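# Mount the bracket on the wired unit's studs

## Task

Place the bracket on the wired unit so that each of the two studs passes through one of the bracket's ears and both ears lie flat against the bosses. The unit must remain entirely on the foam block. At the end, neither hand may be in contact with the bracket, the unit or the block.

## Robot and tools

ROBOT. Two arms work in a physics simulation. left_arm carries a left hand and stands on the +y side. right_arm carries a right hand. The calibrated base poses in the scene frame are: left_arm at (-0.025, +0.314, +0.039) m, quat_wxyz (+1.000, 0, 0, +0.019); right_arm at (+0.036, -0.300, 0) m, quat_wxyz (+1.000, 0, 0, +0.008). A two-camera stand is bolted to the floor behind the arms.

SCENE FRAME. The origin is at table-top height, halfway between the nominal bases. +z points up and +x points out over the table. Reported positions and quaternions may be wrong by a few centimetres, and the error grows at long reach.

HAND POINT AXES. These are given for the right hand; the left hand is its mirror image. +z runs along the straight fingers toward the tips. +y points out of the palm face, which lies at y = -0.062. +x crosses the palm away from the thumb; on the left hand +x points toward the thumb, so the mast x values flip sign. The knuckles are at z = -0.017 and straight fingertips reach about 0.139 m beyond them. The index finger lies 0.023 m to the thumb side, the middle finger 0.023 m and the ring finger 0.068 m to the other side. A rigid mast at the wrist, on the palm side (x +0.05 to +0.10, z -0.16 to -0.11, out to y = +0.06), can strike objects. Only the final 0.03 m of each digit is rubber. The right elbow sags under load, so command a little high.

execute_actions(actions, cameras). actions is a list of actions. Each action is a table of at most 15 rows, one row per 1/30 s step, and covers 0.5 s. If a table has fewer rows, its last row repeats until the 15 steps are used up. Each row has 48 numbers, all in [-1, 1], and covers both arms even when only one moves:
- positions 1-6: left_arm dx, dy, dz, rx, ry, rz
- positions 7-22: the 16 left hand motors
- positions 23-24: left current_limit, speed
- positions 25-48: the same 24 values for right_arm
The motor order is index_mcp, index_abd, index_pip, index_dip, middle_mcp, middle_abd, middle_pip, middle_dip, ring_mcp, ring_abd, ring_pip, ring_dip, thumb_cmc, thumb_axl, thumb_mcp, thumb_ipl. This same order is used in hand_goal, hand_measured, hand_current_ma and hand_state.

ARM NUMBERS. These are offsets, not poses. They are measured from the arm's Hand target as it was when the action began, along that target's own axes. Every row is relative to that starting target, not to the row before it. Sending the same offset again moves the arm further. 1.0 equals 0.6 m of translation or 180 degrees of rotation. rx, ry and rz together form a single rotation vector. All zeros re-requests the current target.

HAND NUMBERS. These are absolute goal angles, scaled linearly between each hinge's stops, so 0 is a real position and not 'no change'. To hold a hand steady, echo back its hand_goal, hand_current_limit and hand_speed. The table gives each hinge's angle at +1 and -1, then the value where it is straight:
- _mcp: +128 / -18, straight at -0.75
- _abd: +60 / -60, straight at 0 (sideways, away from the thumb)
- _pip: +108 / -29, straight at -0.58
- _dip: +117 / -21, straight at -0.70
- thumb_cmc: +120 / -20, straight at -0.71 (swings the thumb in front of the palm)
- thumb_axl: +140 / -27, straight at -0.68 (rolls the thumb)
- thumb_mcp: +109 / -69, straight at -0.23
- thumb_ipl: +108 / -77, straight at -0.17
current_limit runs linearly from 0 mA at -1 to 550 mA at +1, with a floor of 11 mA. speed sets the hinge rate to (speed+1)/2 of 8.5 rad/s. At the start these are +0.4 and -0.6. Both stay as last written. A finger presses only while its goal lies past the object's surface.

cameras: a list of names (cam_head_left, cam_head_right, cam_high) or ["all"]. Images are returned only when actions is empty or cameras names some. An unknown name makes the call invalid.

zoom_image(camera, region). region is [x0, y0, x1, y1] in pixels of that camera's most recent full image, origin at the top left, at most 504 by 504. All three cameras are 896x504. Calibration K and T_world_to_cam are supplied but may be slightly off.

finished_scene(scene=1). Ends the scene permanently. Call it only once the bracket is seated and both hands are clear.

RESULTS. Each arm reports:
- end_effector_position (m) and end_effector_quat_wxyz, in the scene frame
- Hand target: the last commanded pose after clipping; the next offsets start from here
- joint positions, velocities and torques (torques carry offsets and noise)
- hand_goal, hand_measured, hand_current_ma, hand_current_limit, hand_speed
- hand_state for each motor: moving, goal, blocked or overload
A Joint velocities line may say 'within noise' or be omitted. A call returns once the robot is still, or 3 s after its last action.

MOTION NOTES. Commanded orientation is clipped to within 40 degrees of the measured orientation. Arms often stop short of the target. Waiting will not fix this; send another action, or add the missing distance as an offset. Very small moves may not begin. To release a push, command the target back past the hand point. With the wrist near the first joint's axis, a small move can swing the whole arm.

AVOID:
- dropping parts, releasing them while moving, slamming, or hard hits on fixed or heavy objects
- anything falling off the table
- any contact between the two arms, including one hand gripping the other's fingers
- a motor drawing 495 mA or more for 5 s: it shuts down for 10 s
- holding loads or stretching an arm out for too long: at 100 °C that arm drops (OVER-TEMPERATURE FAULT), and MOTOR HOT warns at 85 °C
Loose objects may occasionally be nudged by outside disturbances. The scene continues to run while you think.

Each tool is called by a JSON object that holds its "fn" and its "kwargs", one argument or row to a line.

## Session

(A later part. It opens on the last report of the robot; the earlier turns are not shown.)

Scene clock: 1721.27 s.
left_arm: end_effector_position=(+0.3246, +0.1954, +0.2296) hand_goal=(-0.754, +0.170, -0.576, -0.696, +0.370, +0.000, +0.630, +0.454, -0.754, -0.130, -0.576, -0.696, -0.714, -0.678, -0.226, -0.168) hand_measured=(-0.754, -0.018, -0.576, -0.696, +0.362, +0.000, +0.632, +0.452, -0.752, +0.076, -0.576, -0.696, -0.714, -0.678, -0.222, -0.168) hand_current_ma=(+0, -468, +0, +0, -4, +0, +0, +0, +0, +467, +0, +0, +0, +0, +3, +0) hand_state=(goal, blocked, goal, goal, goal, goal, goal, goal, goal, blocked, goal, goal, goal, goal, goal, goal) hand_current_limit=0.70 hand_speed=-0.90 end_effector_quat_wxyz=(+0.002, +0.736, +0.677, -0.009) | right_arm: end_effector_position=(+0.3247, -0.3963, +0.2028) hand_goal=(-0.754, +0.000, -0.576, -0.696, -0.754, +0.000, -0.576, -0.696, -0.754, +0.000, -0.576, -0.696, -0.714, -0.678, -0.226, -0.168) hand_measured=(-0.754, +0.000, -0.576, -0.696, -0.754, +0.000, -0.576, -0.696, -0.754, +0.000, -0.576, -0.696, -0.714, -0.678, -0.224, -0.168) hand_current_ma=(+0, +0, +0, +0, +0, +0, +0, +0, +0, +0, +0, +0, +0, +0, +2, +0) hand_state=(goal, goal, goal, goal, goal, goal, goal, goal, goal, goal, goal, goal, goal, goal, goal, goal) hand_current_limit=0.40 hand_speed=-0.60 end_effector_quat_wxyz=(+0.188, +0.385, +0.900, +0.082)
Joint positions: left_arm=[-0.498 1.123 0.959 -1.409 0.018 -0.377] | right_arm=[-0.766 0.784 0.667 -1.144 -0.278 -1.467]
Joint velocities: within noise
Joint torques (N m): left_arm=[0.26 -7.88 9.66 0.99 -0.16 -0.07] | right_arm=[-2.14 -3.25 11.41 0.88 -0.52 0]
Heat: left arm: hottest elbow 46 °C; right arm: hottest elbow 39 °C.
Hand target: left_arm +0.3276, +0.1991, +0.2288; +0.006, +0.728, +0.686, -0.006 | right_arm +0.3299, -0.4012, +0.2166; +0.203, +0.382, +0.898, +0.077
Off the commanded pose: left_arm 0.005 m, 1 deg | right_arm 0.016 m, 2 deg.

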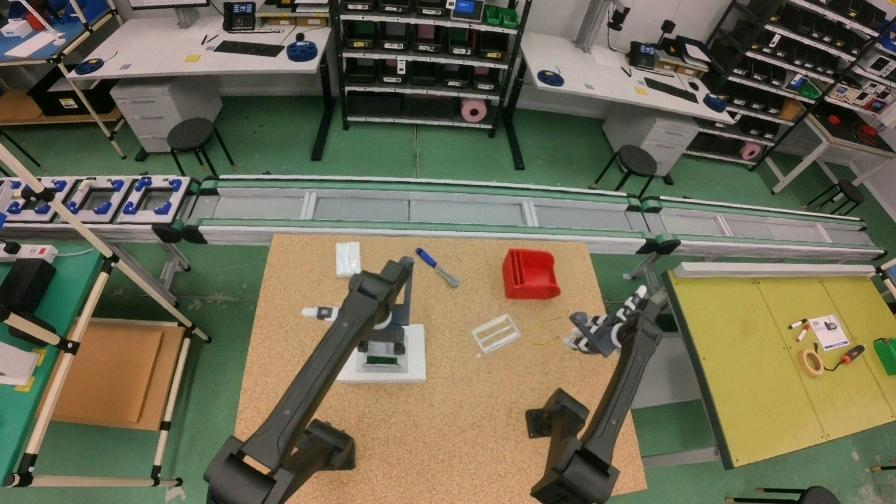

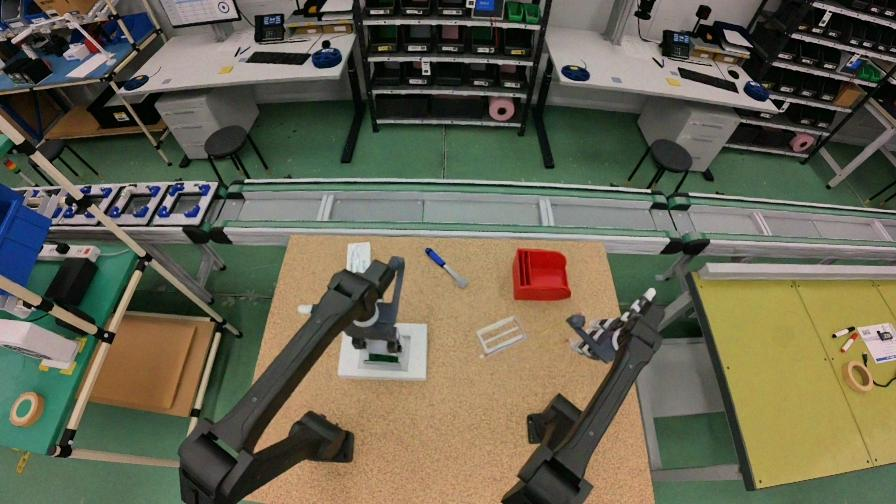

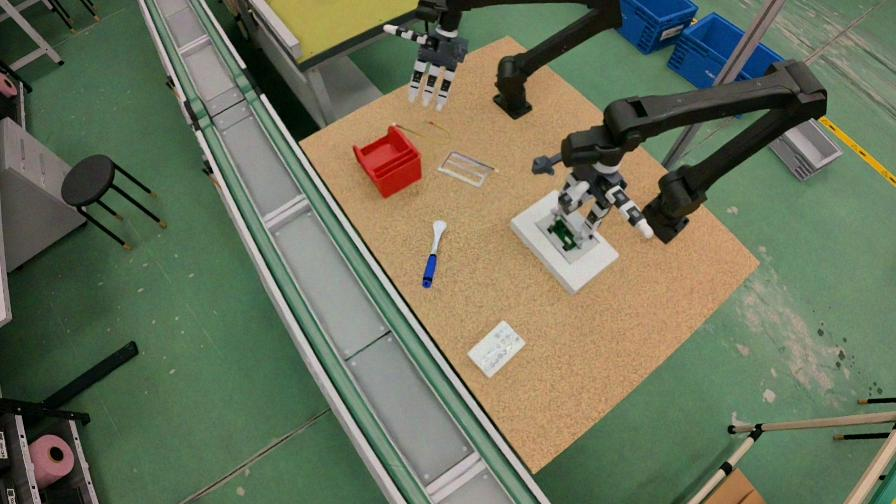

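{"fn": "execute_actions", "kwargs": {
  "actions": [
    [[0.006,0.001,0,0,0,-0.005,-0.754,0.17,-0.576,-0.696,0.37,0,0.63,0.454,-0.754,-0.13,-0.576,-0.696,-0.714,-0.678,-0.226,-0.168,0.7,-0.9,0,0,0,0,0,0,-0.754,0,-0.576,-0.696,-0.754,0,-0.576,-0.696,-0.754,0,-0.576,-0.696,-0.714,-0.678,-0.226,-0.168,0.4,-0.6],[0.012,0.002,0,0,0,-0.011,-0.754,0.17,-0.576,-0.696,0.37,0,0.63,0.454,-0.754,-0.13,-0.576,-0.696,-0.714,-0.678,-0.226,-0.168,0.7,-0.9,0,0,0,0,0,0,-0.754,0,-0.576,-0.696,-0.754,0,-0.576,-0.696,-0.754,0,-0.576,-0.696,-0.714,-0.678,-0.226,-0.168,0.4,-0.6]],
    [[0,0,0.004,0,0,0,-0.754,0.17,-0.576,-0.696,0.37,0,0.63,0.454,-0.754,-0.13,-0.576,-0.696,-0.714,-0.678,-0.226,-0.168,0.7,-0.9,0,0,0,0,0,0,-0.754,0,-0.576,-0.696,-0.754,0,-0.576,-0.696,-0.754,0,-0.576,-0.696,-0.714,-0.678,-0.226,-0.168,0.4,-0.6],[0,0,0.01,0,0,0,-0.754,0.17,-0.576,-0.696,0.37,0,0.63,0.454,-0.754,-0.13,-0.576,-0.696,-0.714,-0.678,-0.226,-0.168,0.7,-0.9,0,0,0,0,0,0,-0.754,0,-0.576,-0.696,-0.754,0,-0.576,-0.696,-0.754,0,-0.576,-0.696,-0.714,-0.678,-0.226,-0.168,0.4,-0.6]],
    [[0,0,0.006,0,0,0,-0.754,0.17,-0.576,-0.696,0.37,0,0.63,0.454,-0.754,-0.13,-0.576,-0.696,-0.714,-0.678,-0.226,-0.168,0.7,-0.9,0,0,0,0,0,0,-0.754,0,-0.576,-0.696,-0.754,0,-0.576,-0.696,-0.754,0,-0.576,-0.696,-0.714,-0.678,-0.226,-0.168,0.4,-0.6],[0,0,0.012,0,0,0,-0.754,0.17,-0.576,-0.696,0.37,0,0.63,0.454,-0.754,-0.13,-0.576,-0.696,-0.714,-0.678,-0.226,-0.168,0.7,-0.9,0,0,0,0,0,0,-0.754,0,-0.576,-0.696,-0.754,0,-0.576,-0.696,-0.754,0,-0.576,-0.696,-0.714,-0.678,-0.226,-0.168,0.4,-0.6]]
  ],
  "cameras": ["cam_high"]
}}

{"fn": "zoom_image", "kwargs": {
  "camera": "cam_high",
  "region": [550, 205, 590, 245]
}}

Scene clock: 1778.73 s.
left_arm: end_effector_position=(+0.3270, +0.2011, +0.2203) hand_goal=(-0.754, +0.170, -0.576, -0.696, +0.370, +0.000, +0.630, +0.454, -0.754, -0.130, -0.576, -0.696, -0.714, -0.678, -0.226, -0.168) hand_measured=(-0.754, -0.018, -0.576, -0.696, +0.362, +0.000, +0.632, +0.452, -0.752, +0.076, -0.576, -0.696, -0.714, -0.678, -0.222, -0.168) hand_current_ma=(+0, -467, +0, +0, -4, +0, +0, +0, +0, +467, +0, +0, +0, +0, +3, +0) hand_state=(goal, blocked, goal, goal, goal, goal, goal, goal, goal, blocked, goal, goal, goal, goal, goal, goal) hand_current_limit=0.70 hand_speed=-0.90 end_effector_quat_wxyz=(+0.007, +0.725, +0.689, -0.007) | right_arm: end_effector_position=(+0.3247, -0.3963, +0.2028) hand_goal=(-0.754, +0.000, -0.576, -0.696, -0.754, +0.000, -0.576, -0.696, -0.754, +0.000, -0.576, -0.696, -0.714, -0.678, -0.226, -0.168) hand_measured=(-0.754, +0.000, -0.576, -0.696, -0.754, +0.000, -0.576, -0.696, -0.754, +0.000, -0.576, -0.696, -0.714, -0.678, -0.224, -0.168) hand_current_ma=(+0, +0, +0, +0, +0, +0, +0, +0, +0, +0, +0, +0, +0, +0, +2, +0) hand_state=(goal, goal, goal, goal, goal, goal, goal, goal, goal, goal, goal, goal, goal, goal, goal, goal) hand_current_limit=0.40 hand_speed=-0.60 end_effector_quat_wxyz=(+0.188, +0.385, +0.900, +0.082)
Joint positions: left_arm=[-0.485 1.125 0.934 -1.372 0.018 -0.396] | right_arm=[-0.766 0.784 0.667 -1.144 -0.278 -1.467]
Joint torques (N m): left_arm=[0.21 -7.41 9.26 1.05 -0.18 -0.07] | right_arm=[-2.08 -3.25 11.38 0.88 -0.52 0.01]
Heat: left arm: hottest elbow 44 °C; right arm: hottest elbow 39 °C.
Hand target: left_arm +0.3293, +0.2060, +0.2156; +0.006, +0.716, +0.698, -0.006 | right_arm +0.3299, -0.4012, +0.2166; +0.203, +0.382, +0.898, +0.077
Off the commanded pose: left_arm 0.007 m, 2 deg | right_arm 0.016 m, 2 deg.
Images, in order (width x height): cam_high 896x504.

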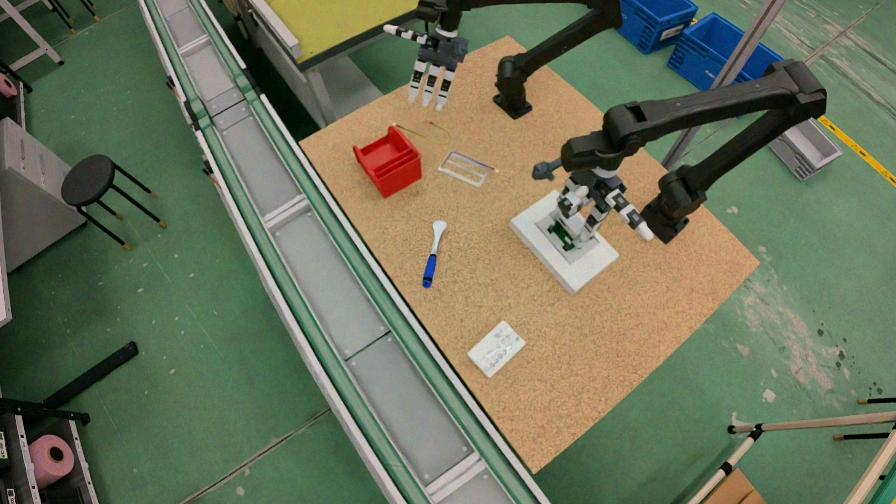

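Scaled by 12.600 from the camera's 896x504 image, which has a finer 1280x720 frame.

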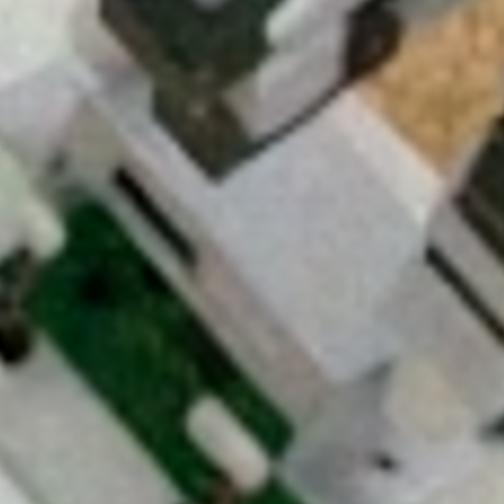

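{"fn": "zoom_image", "kwargs": {
  "camera": "cam_high",
  "region": [568, 228, 593, 253]
}}

{"fn": "zoom_image", "kwargs": {
  "camera": "cam_high",
  "region": [540, 200, 565, 225]
}}

Scaled by 20.160 from the camera's 896x504 image, which has a finer 1280x720 frame.

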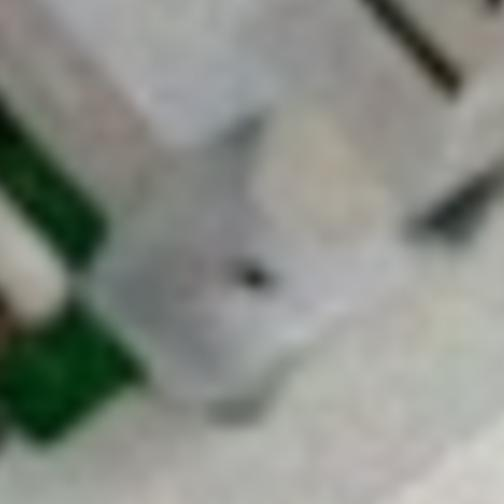

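Scaled by 20.160 from the camera's 896x504 image, which has a finer 1280x720 frame.

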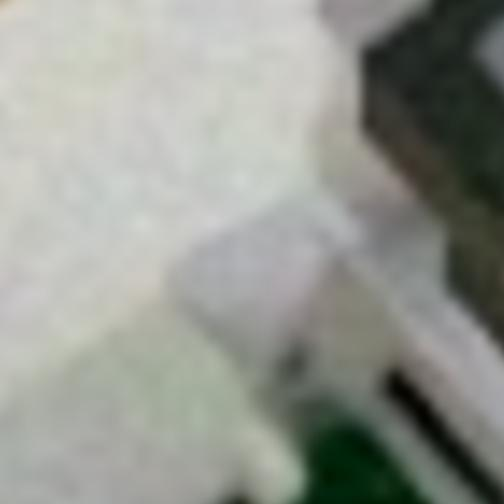

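{"fn": "zoom_image", "kwargs": {
  "camera": "cam_high",
  "region": [555, 218, 585, 248]
}}

{"fn": "zoom_image", "kwargs": {
  "camera": "cam_high",
  "region": [530, 190, 630, 290]
}}

Scaled by 16.800 from the camera's 896x504 image, which has a finer 1280x720 frame.

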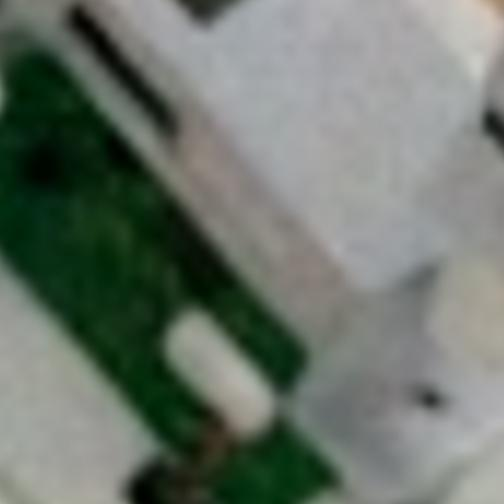

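Scaled by 5.040 from the camera's 896x504 image, which has a finer 1280x720 frame.

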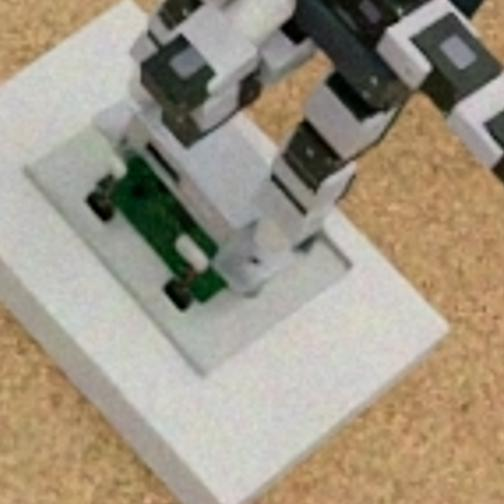

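{"fn": "execute_actions", "kwargs": {
  "actions": [
    [[0.003,-0.004,0,0,0,0,-0.754,0.17,-0.576,-0.696,0.37,0,0.63,0.454,-0.754,-0.13,-0.576,-0.696,-0.714,-0.678,-0.226,-0.168,0.7,-0.9,0,0,0,0,0,0,-0.754,0,-0.576,-0.696,-0.754,0,-0.576,-0.696,-0.754,0,-0.576,-0.696,-0.714,-0.678,-0.226,-0.168,0.4,-0.6],[0.006,-0.0095,0,0,0,0,-0.754,0.17,-0.576,-0.696,0.37,0,0.63,0.454,-0.754,-0.13,-0.576,-0.696,-0.714,-0.678,-0.226,-0.168,0.7,-0.9,0,0,0,0,0,0,-0.754,0,-0.576,-0.696,-0.754,0,-0.576,-0.696,-0.754,0,-0.576,-0.696,-0.714,-0.678,-0.226,-0.168,0.4,-0.6]]
  ],
  "cameras": ["all"]
}}

{"fn": "zoom_image", "kwargs": {
  "camera": "cam_high",
  "region": [545, 200, 595, 250]
}}

{"fn": "zoom_image", "kwargs": {
  "camera": "cam_head_right",
  "region": [360, 330, 410, 380]
}}

{"fn": "zoom_image", "kwargs": {
  "camera": "cam_head_left",
  "region": [355, 330, 405, 380]
}}

Scene clock: 1824.67 s.
left_arm: end_effector_position=(+0.3229, +0.2032, +0.2143) hand_goal=(-0.754, +0.170, -0.576, -0.696, +0.370, +0.000, +0.630, +0.454, -0.754, -0.130, -0.576, -0.696, -0.714, -0.678, -0.226, -0.168) hand_measured=(-0.754, -0.018, -0.576, -0.696, +0.362, +0.000, +0.632, +0.452, -0.752, +0.076, -0.576, -0.696, -0.714, -0.678, -0.222, -0.168) hand_current_ma=(+0, -467, +0, +0, -4, +0, +0, +0, +0, +467, +0, +0, +0, +0, +3, +0) hand_state=(goal, blocked, goal, goal, goal, goal, goal, goal, goal, blocked, goal, goal, goal, goal, goal, goal) hand_current_limit=0.70 hand_speed=-0.90 end_effector_quat_wxyz=(+0.001, +0.724, +0.689, -0.010) | right_arm: end_effector_position=(+0.3247, -0.3963, +0.2028) hand_goal=(-0.754, +0.000, -0.576, -0.696, -0.754, +0.000, -0.576, -0.696, -0.754, +0.000, -0.576, -0.696, -0.714, -0.678, -0.226, -0.168) hand_measured=(-0.754, +0.000, -0.576, -0.696, -0.754, +0.000, -0.576, -0.696, -0.754, +0.000, -0.576, -0.696, -0.714, -0.678, -0.224, -0.168) hand_current_ma=(+0, +0, +0, +0, +0, +0, +0, +0, +0, +0, +0, +0, +0, +0, +2, +0) hand_state=(goal, goal, goal, goal, goal, goal, goal, goal, goal, goal, goal, goal, goal, goal, goal, goal) hand_current_limit=0.40 hand_speed=-0.60 end_effector_quat_wxyz=(+0.188, +0.385, +0.900, +0.082)
Joint positions: left_arm=[-0.485 1.124 0.919 -1.372 0.018 -0.396] | right_arm=[-0.766 0.784 0.667 -1.144 -0.278 -1.467]
Joint torques (N m): left_arm=[0.79 -9 9.14 0.8 -0.17 -0.05] | right_arm=[-2.02 -3.25 11.38 0.9 -0.52 0]
Heat: left arm: hottest elbow 45 °C; right arm: hottest elbow 39 °C.
Hand target: left_arm +0.3236, +0.2097, +0.2155; +0.006, +0.716, +0.698, -0.006 | right_arm +0.3299, -0.4012, +0.2166; +0.203, +0.382, +0.898, +0.077
Off the commanded pose: left_arm 0.007 m, 2 deg | right_arm 0.016 m, 2 deg.

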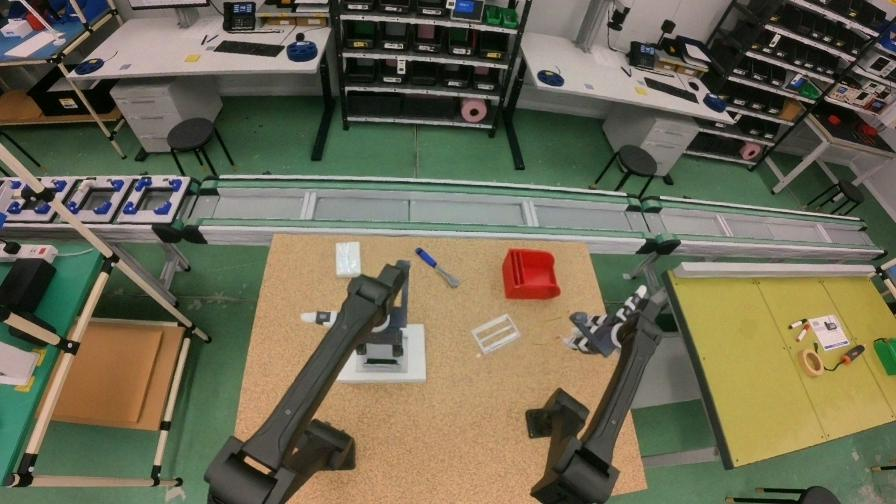

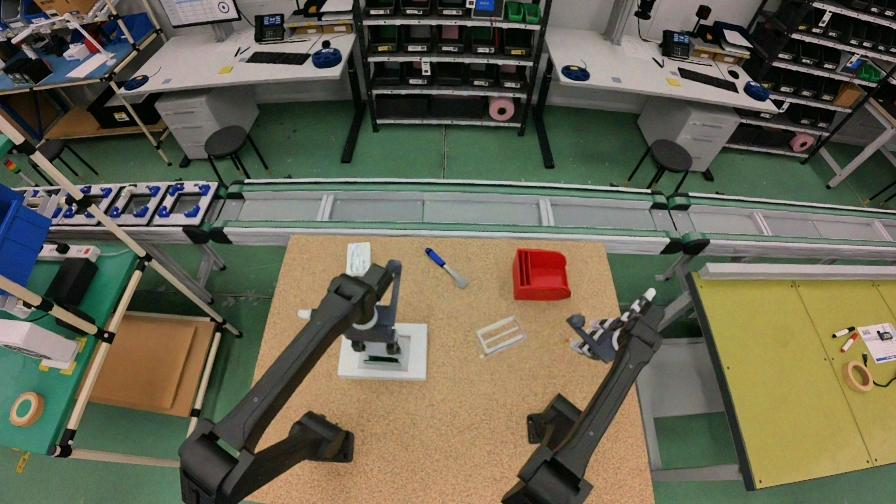

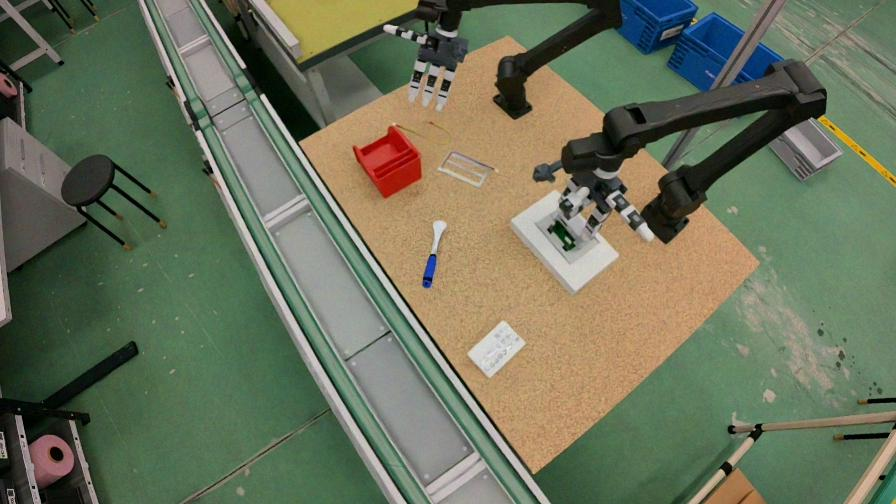

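Scaled by 10.080 from the camera's 896x504 image, which has a finer 1280x720 frame.

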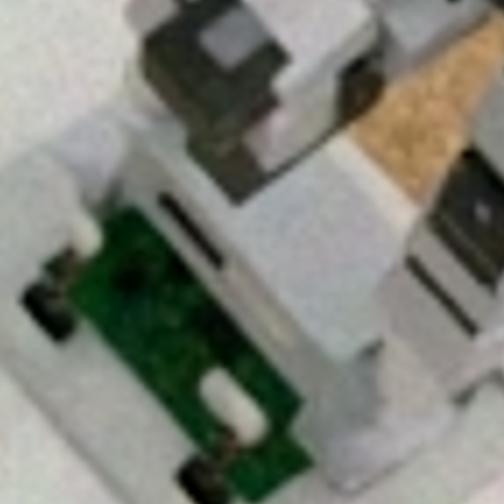

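Scaled by 10.080 from the camera's 896x504 image, which has a finer 1280x720 frame.

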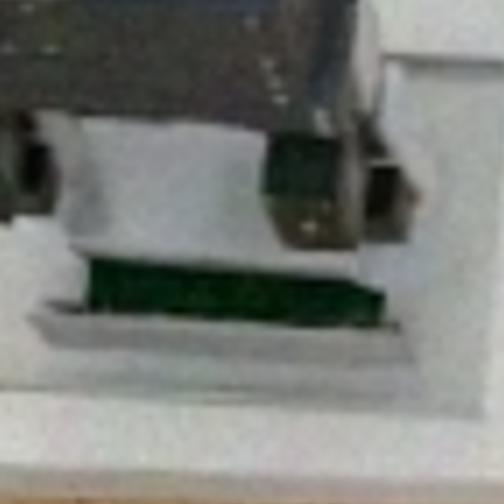

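Scaled by 10.080 from the camera's 896x504 image, which has a finer 1280x720 frame.

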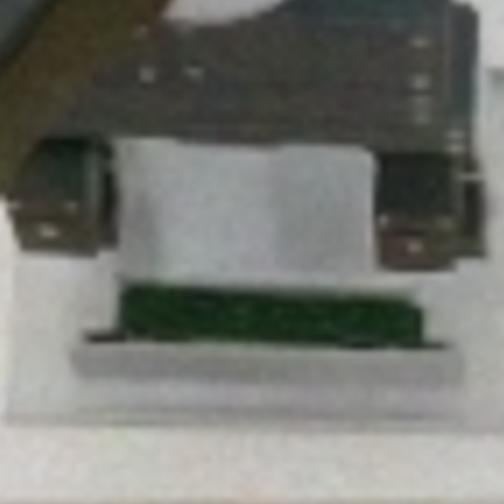

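{"fn": "zoom_image", "kwargs": {
  "camera": "cam_high",
  "region": [570, 230, 595, 255]
}}

{"fn": "zoom_image", "kwargs": {
  "camera": "cam_high",
  "region": [545, 205, 570, 230]
}}

Scaled by 20.160 from the camera's 896x504 image, which has a finer 1280x720 frame.

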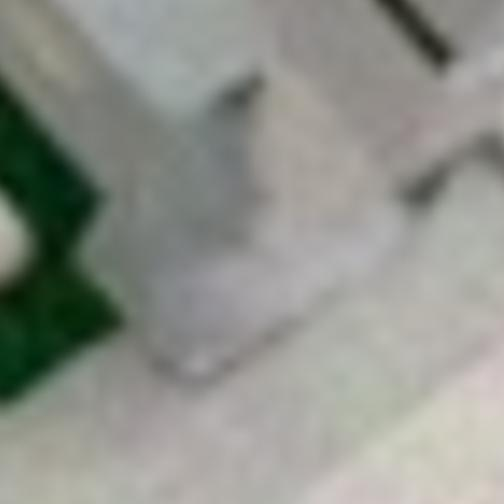

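Scaled by 20.160 from the camera's 896x504 image, which has a finer 1280x720 frame.

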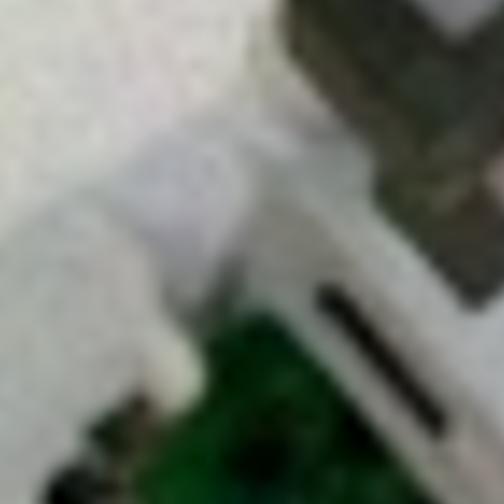

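{"fn": "execute_actions", "kwargs": {
  "actions": [
    [[0.002,0.003,0.006,0,0,-0.003,-0.754,0.17,-0.576,-0.696,0.37,0,0.63,0.454,-0.754,-0.13,-0.576,-0.696,-0.714,-0.678,-0.226,-0.168,0.7,-0.9,0,0,0,0,0,0,-0.754,0,-0.576,-0.696,-0.754,0,-0.576,-0.696,-0.754,0,-0.576,-0.696,-0.714,-0.678,-0.226,-0.168,0.4,-0.6],[0.004,0.006,0.012,0,0,-0.006,-0.754,0.17,-0.576,-0.696,0.37,0,0.63,0.454,-0.754,-0.13,-0.576,-0.696,-0.714,-0.678,-0.226,-0.168,0.7,-0.9,0,0,0,0,0,0,-0.754,0,-0.576,-0.696,-0.754,0,-0.576,-0.696,-0.754,0,-0.576,-0.696,-0.714,-0.678,-0.226,-0.168,0.4,-0.6]]
  ],
  "cameras": ["all"]
}}

{"fn": "zoom_image", "kwargs": {
  "camera": "cam_high",
  "region": [570, 230, 595, 255]
}}

{"fn": "zoom_image", "kwargs": {
  "camera": "cam_high",
  "region": [545, 200, 595, 250]
}}

{"fn": "zoom_image", "kwargs": {
  "camera": "cam_head_right",
  "region": [360, 330, 410, 380]
}}

{"fn": "zoom_image", "kwargs": {
  "camera": "cam_head_left",
  "region": [355, 330, 405, 380]
}}

Scene clock: 1845.30 s.
left_arm: end_effector_position=(+0.3262, +0.2054, +0.2133) hand_goal=(-0.754, +0.170, -0.576, -0.696, +0.370, +0.000, +0.630, +0.454, -0.754, -0.130, -0.576, -0.696, -0.714, -0.678, -0.226, -0.168) hand_measured=(-0.754, -0.018, -0.576, -0.696, +0.362, +0.000, +0.632, +0.452, -0.752, +0.076, -0.576, -0.696, -0.714, -0.678, -0.222, -0.168) hand_current_ma=(+0, -467, +0, +0, -4, +0, +0, +0, +0, +467, +0, +0, +0, +0, +3, +0) hand_state=(goal, blocked, goal, goal, goal, goal, goal, goal, goal, blocked, goal, goal, goal, goal, goal, goal) hand_current_limit=0.70 hand_speed=-0.90 end_effector_quat_wxyz=(+0.007, +0.719, +0.695, -0.007) | right_arm: end_effector_position=(+0.3247, -0.3963, +0.2028) hand_goal=(-0.754, +0.000, -0.576, -0.696, -0.754, +0.000, -0.576, -0.696, -0.754, +0.000, -0.576, -0.696, -0.714, -0.678, -0.226, -0.168) hand_measured=(-0.754, +0.000, -0.576, -0.696, -0.754, +0.000, -0.576, -0.696, -0.754, +0.000, -0.576, -0.696, -0.714, -0.678, -0.224, -0.168) hand_current_ma=(+0, +0, +0, +0, +0, +0, +0, +0, +0, +0, +0, +0, +0, +0, +2, +0) hand_state=(goal, goal, goal, goal, goal, goal, goal, goal, goal, goal, goal, goal, goal, goal, goal, goal) hand_current_limit=0.40 hand_speed=-0.60 end_effector_quat_wxyz=(+0.188, +0.385, +0.900, +0.082)
Joint positions: left_arm=[-0.477 1.124 0.914 -1.354 0.018 -0.404] | right_arm=[-0.766 0.784 0.667 -1.144 -0.278 -1.467]
Joint torques (N m): left_arm=[0.44 -7.65 8.91 0.98 -0.17 -0.08] | right_arm=[-2.08 -3.19 11.4 0.88 -0.52 0]
Heat: left arm: hottest elbow 44 °C; right arm: hottest elbow 39 °C.
Hand target: left_arm +0.3273, +0.2119, +0.2084; +0.006, +0.709, +0.705, -0.006 | right_arm +0.3299, -0.4012, +0.2166; +0.203, +0.382, +0.898, +0.077
Off the commanded pose: left_arm 0.008 m, 2 deg | right_arm 0.016 m, 2 deg.

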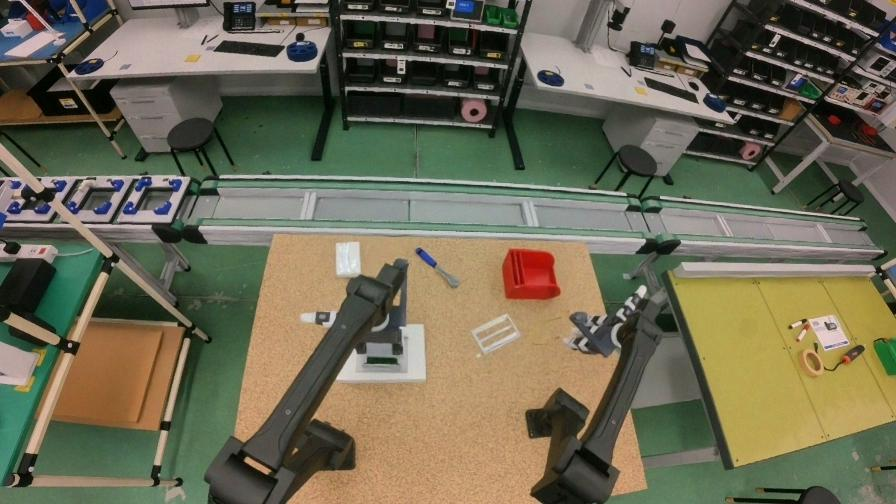

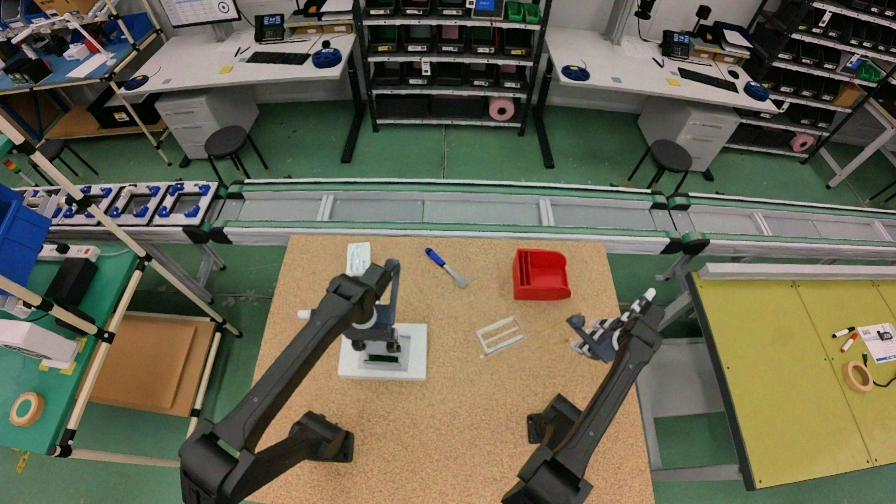

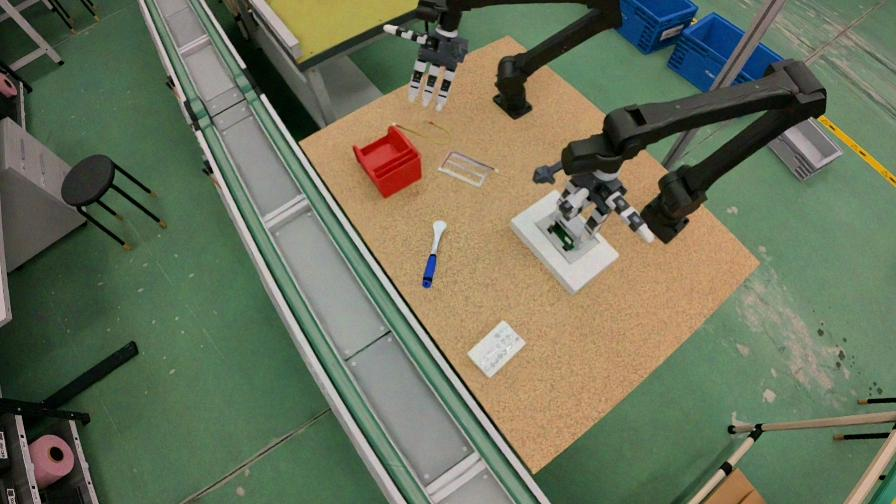

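Scaled by 20.160 from the camera's 896x504 image, which has a finer 1280x720 frame.

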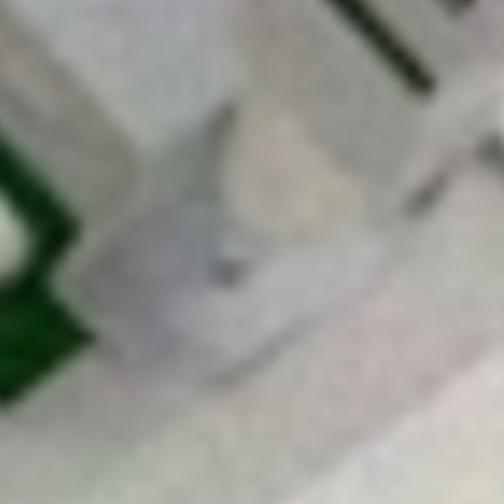

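Scaled by 10.080 from the camera's 896x504 image, which has a finer 1280x720 frame.

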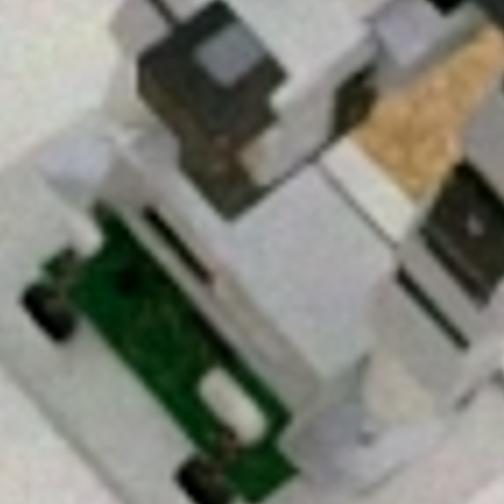

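Scaled by 10.080 from the camera's 896x504 image, which has a finer 1280x720 frame.

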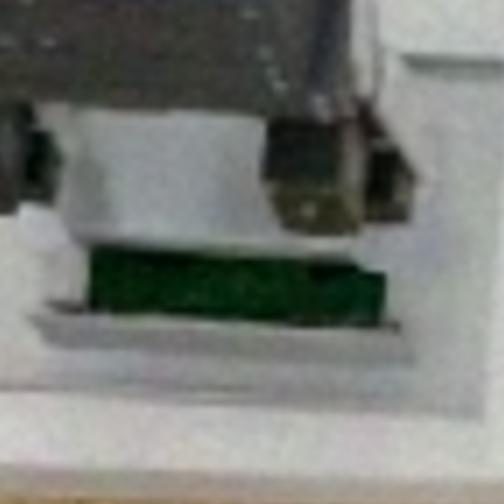

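Scaled by 10.080 from the camera's 896x504 image, which has a finer 1280x720 frame.

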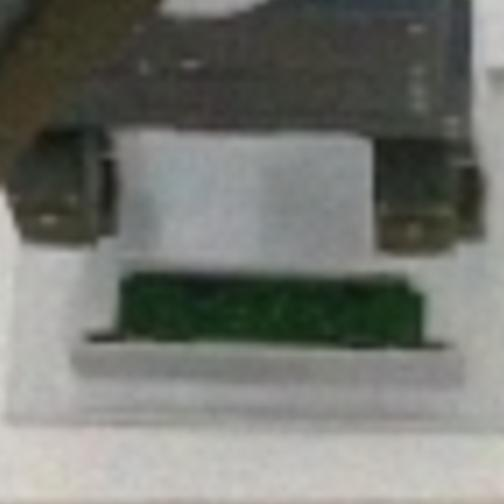

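{"fn": "execute_actions", "kwargs": {
  "actions": [
    [[0,-0.001,0.005,0,0,0,-0.754,0.17,-0.576,-0.696,0.37,0,0.63,0.454,-0.754,-0.13,-0.576,-0.696,-0.714,-0.678,-0.226,-0.168,0.7,-0.9,0,0,0,0,0,0,-0.754,0,-0.576,-0.696,-0.754,0,-0.576,-0.696,-0.754,0,-0.576,-0.696,-0.714,-0.678,-0.226,-0.168,0.4,-0.6],[0,-0.002,0.01,0,0,0,-0.754,0.17,-0.576,-0.696,0.37,0,0.63,0.454,-0.754,-0.13,-0.576,-0.696,-0.714,-0.678,-0.226,-0.168,0.7,-0.9,0,0,0,0,0,0,-0.754,0,-0.576,-0.696,-0.754,0,-0.576,-0.696,-0.754,0,-0.576,-0.696,-0.714,-0.678,-0.226,-0.168,0.4,-0.6]]
  ],
  "cameras": ["all"]
}}

{"fn": "zoom_image", "kwargs": {
  "camera": "cam_high",
  "region": [570, 230, 595, 255]
}}

{"fn": "zoom_image", "kwargs": {
  "camera": "cam_high",
  "region": [545, 200, 595, 250]
}}

{"fn": "zoom_image", "kwargs": {
  "camera": "cam_head_left",
  "region": [355, 330, 405, 380]
}}

Scene clock: 1855.53 s.
left_arm: end_effector_position=(+0.3284, +0.2051, +0.2123) hand_goal=(-0.754, +0.170, -0.576, -0.696, +0.370, +0.000, +0.630, +0.454, -0.754, -0.130, -0.576, -0.696, -0.714, -0.678, -0.226, -0.168) hand_measured=(-0.752, -0.018, -0.576, -0.696, +0.362, +0.000, +0.632, +0.452, -0.752, +0.076, -0.576, -0.696, -0.714, -0.678, -0.222, -0.168) hand_current_ma=(+1, -468, +0, +0, -4, +0, +0, +0, +0, +467, +0, +0, +0, +0, +3, +0) hand_state=(goal, blocked, goal, goal, goal, goal, goal, goal, goal, blocked, goal, goal, goal, goal, goal, goal) hand_current_limit=0.70 hand_speed=-0.90 end_effector_quat_wxyz=(+0.011, +0.719, +0.695, -0.004) | right_arm: end_effector_position=(+0.3247, -0.3963, +0.2028) hand_goal=(-0.754, +0.000, -0.576, -0.696, -0.754, +0.000, -0.576, -0.696, -0.754, +0.000, -0.576, -0.696, -0.714, -0.678, -0.226, -0.168) hand_measured=(-0.754, +0.000, -0.576, -0.696, -0.754, +0.000, -0.576, -0.696, -0.754, +0.000, -0.576, -0.696, -0.714, -0.678, -0.224, -0.168) hand_current_ma=(+0, +0, +0, +0, +0, +0, +0, +0, +0, +0, +0, +0, +0, +0, +2, +0) hand_state=(goal, goal, goal, goal, goal, goal, goal, goal, goal, goal, goal, goal, goal, goal, goal, goal) hand_current_limit=0.40 hand_speed=-0.60 end_effector_quat_wxyz=(+0.188, +0.385, +0.900, +0.082)
Joint positions: left_arm=[-0.477 1.124 0.909 -1.338 0.015 -0.406] | right_arm=[-0.766 0.784 0.667 -1.144 -0.278 -1.467]
Joint torques (N m): left_arm=[0.44 -7.71 7.98 1.05 -0.08 -0.09] | right_arm=[-2.02 -3.25 11.38 0.88 -0.52 0]
Heat: left arm: hottest elbow 43 °C; right arm: hottest elbow 39 °C.
Hand target: left_arm +0.3261, +0.2118, +0.2022; +0.006, +0.709, +0.705, -0.006 | right_arm +0.3299, -0.4012, +0.2166; +0.203, +0.382, +0.898, +0.077
Off the commanded pose: left_arm 0.012 m, 2 deg | right_arm 0.016 m, 2 deg.

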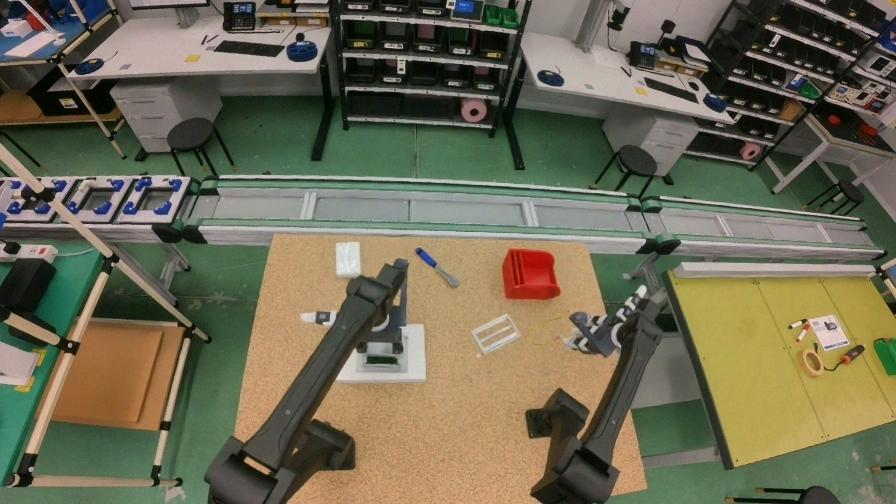

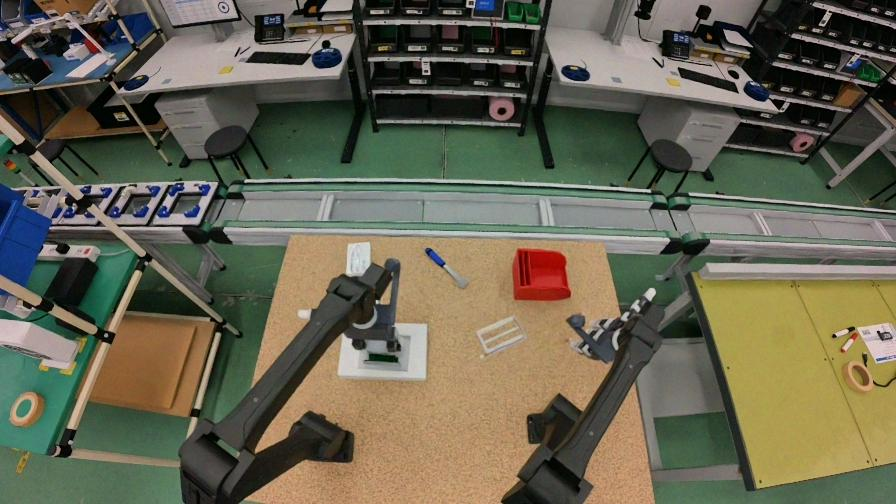

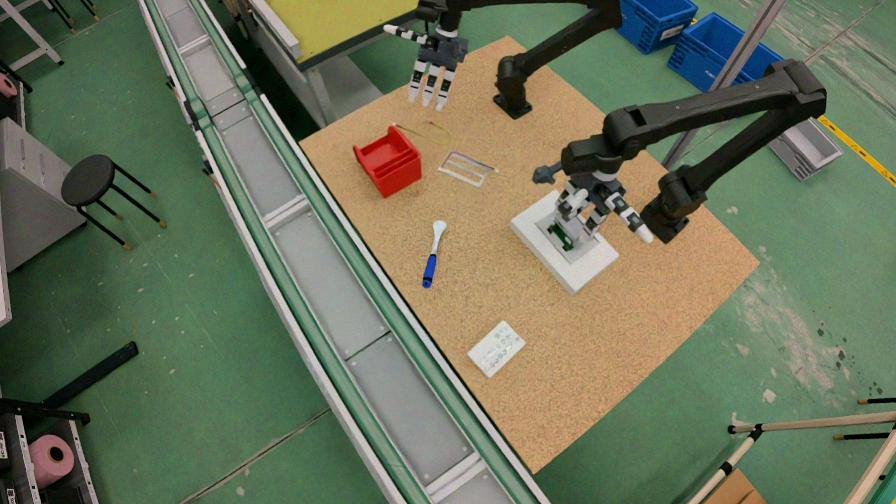

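Scaled by 20.160 from the camera's 896x504 image, which has a finer 1280x720 frame.

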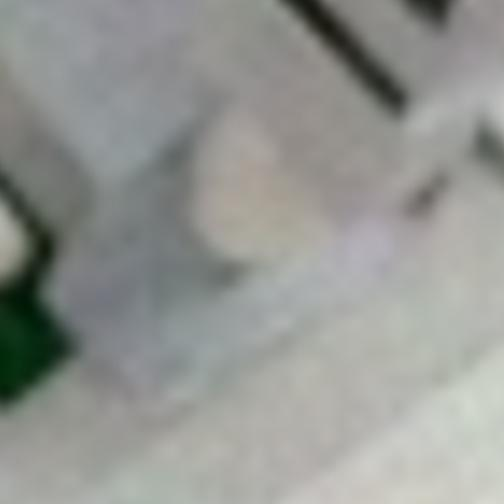

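Scaled by 10.080 from the camera's 896x504 image, which has a finer 1280x720 frame.

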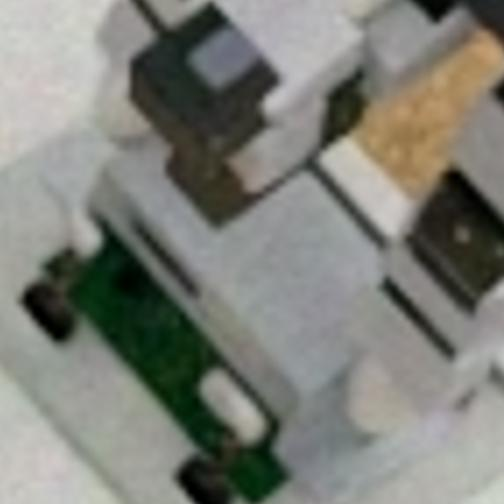

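Scaled by 10.080 from the camera's 896x504 image, which has a finer 1280x720 frame.

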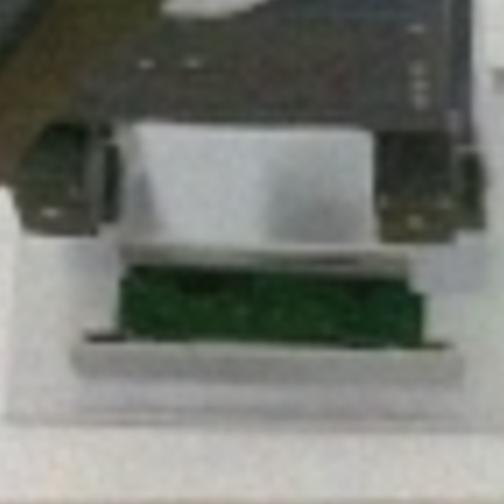

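{"fn": "execute_actions", "kwargs": {
  "actions": [
    [[0,-0.004,-0.01,0,0,0,-0.754,0.17,-0.576,-0.696,0.37,0,0.63,0.454,-0.754,-0.13,-0.576,-0.696,-0.714,-0.678,-0.226,-0.168,0.7,-0.9,0,0,0,0,0,0,-0.754,0,-0.576,-0.696,-0.754,0,-0.576,-0.696,-0.754,0,-0.576,-0.696,-0.714,-0.678,-0.226,-0.168,0.4,-0.6],[0,-0.009,-0.02,0,0,0,-0.754,0.17,-0.576,-0.696,0.37,0,0.63,0.454,-0.754,-0.13,-0.576,-0.696,-0.714,-0.678,-0.226,-0.168,0.7,-0.9,0,0,0,0,0,0,-0.754,0,-0.576,-0.696,-0.754,0,-0.576,-0.696,-0.754,0,-0.576,-0.696,-0.714,-0.678,-0.226,-0.168,0.4,-0.6]]
  ],
  "cameras": ["all"]
}}

{"fn": "zoom_image", "kwargs": {
  "camera": "cam_high",
  "region": [570, 230, 595, 255]
}}

{"fn": "zoom_image", "kwargs": {
  "camera": "cam_high",
  "region": [545, 200, 595, 250]
}}

{"fn": "zoom_image", "kwargs": {
  "camera": "cam_head_left",
  "region": [355, 330, 405, 380]
}}

Scene clock: 1865.50 s.
left_arm: end_effector_position=(+0.3254, +0.2071, +0.2137) hand_goal=(-0.754, +0.170, -0.576, -0.696, +0.370, +0.000, +0.630, +0.454, -0.754, -0.130, -0.576, -0.696, -0.714, -0.678, -0.226, -0.168) hand_measured=(-0.752, -0.018, -0.576, -0.696, +0.362, +0.000, +0.632, +0.452, -0.752, +0.076, -0.576, -0.696, -0.714, -0.678, -0.222, -0.168) hand_current_ma=(+0, -468, +0, +0, -4, +0, +0, +0, +0, +467, +0, +0, +0, +0, +3, +0) hand_state=(goal, blocked, goal, goal, goal, goal, goal, goal, goal, blocked, goal, goal, goal, goal, goal, goal) hand_current_limit=0.70 hand_speed=-0.90 end_effector_quat_wxyz=(+0.009, +0.716, +0.698, -0.005) | right_arm: end_effector_position=(+0.3247, -0.3963, +0.2028) hand_goal=(-0.754, +0.000, -0.576, -0.696, -0.754, +0.000, -0.576, -0.696, -0.754, +0.000, -0.576, -0.696, -0.714, -0.678, -0.226, -0.168) hand_measured=(-0.754, +0.000, -0.576, -0.696, -0.754, +0.000, -0.576, -0.696, -0.754, +0.000, -0.576, -0.696, -0.714, -0.678, -0.224, -0.168) hand_current_ma=(+0, +0, +0, +0, +0, +0, +0, +0, +0, +0, +0, +0, +0, +0, +2, +0) hand_state=(goal, goal, goal, goal, goal, goal, goal, goal, goal, goal, goal, goal, goal, goal, goal, goal) hand_current_limit=0.40 hand_speed=-0.60 end_effector_quat_wxyz=(+0.188, +0.385, +0.900, +0.082)
Joint positions: left_arm=[-0.477 1.117 0.909 -1.35 0.015 -0.413] | right_arm=[-0.766 0.784 0.667 -1.144 -0.278 -1.467]
Joint torques (N m): left_arm=[-0.38 -8.7 9.44 0.17 -0.07 -0.08] | right_arm=[-2.14 -3.14 11.37 0.87 -0.52 0]
Heat: left arm: hottest elbow 43 °C; right arm: hottest elbow 39 °C.
Hand target: left_arm +0.3207, +0.2120, +0.2142; +0.006, +0.709, +0.705, -0.006 | right_arm +0.3299, -0.4012, +0.2166; +0.203, +0.382, +0.898, +0.077
Off the commanded pose: left_arm 0.007 m, 1 deg | right_arm 0.016 m, 2 deg.

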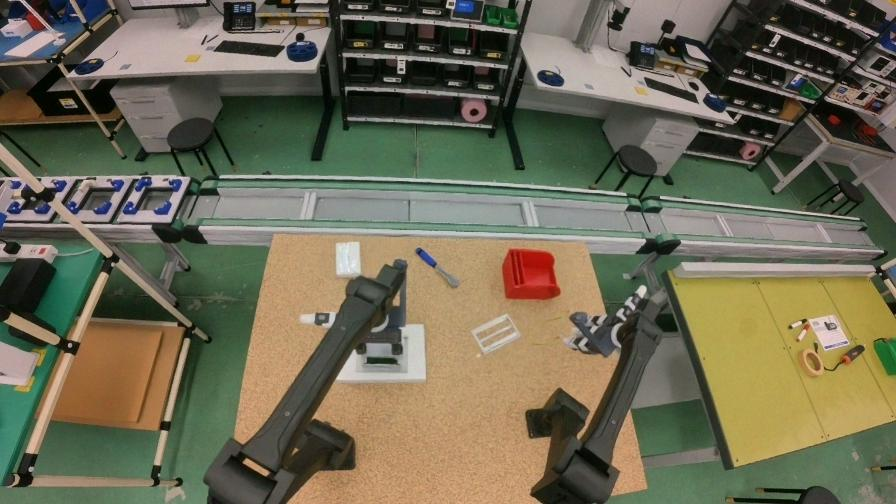

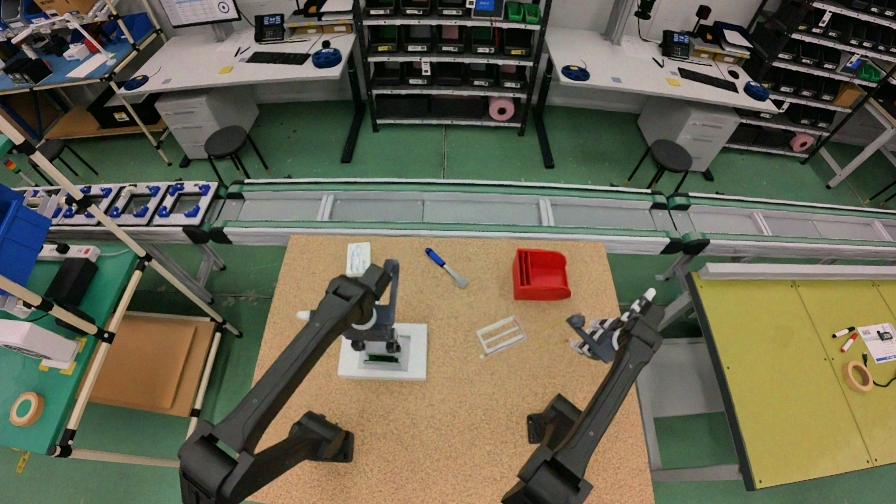

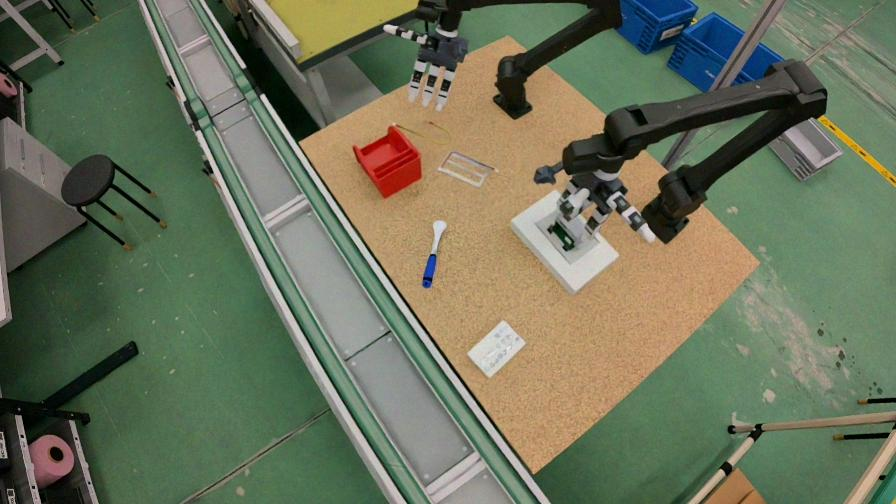

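Scaled by 20.160 from the camera's 896x504 image, which has a finer 1280x720 frame.

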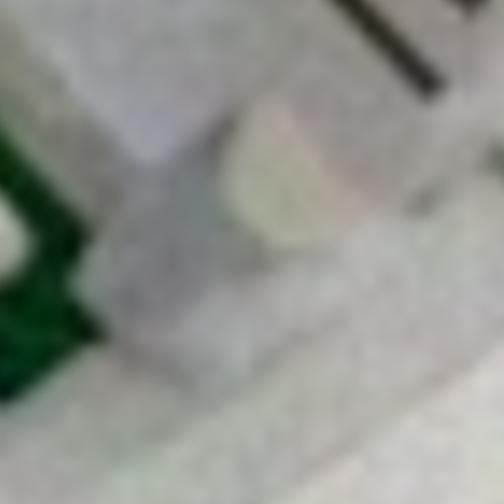

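Scaled by 10.080 from the camera's 896x504 image, which has a finer 1280x720 frame.

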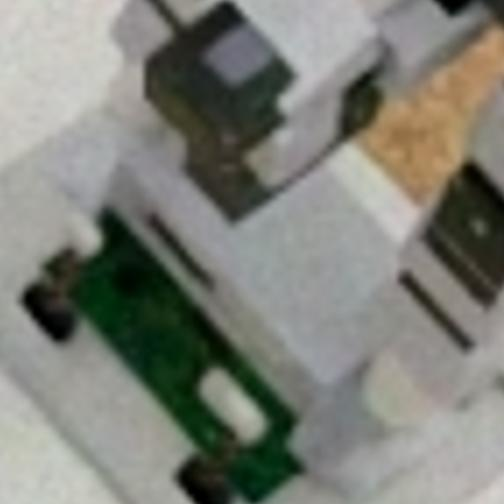

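Scaled by 10.080 from the camera's 896x504 image, which has a finer 1280x720 frame.

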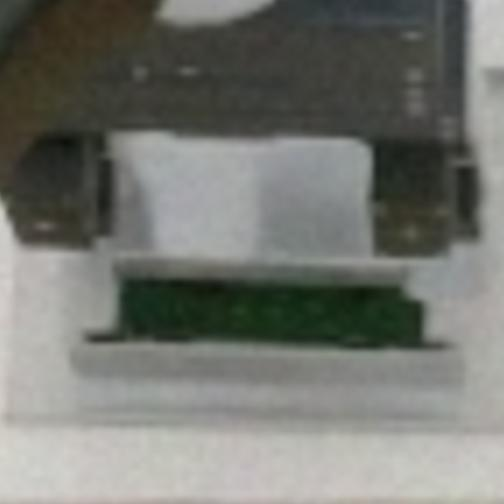

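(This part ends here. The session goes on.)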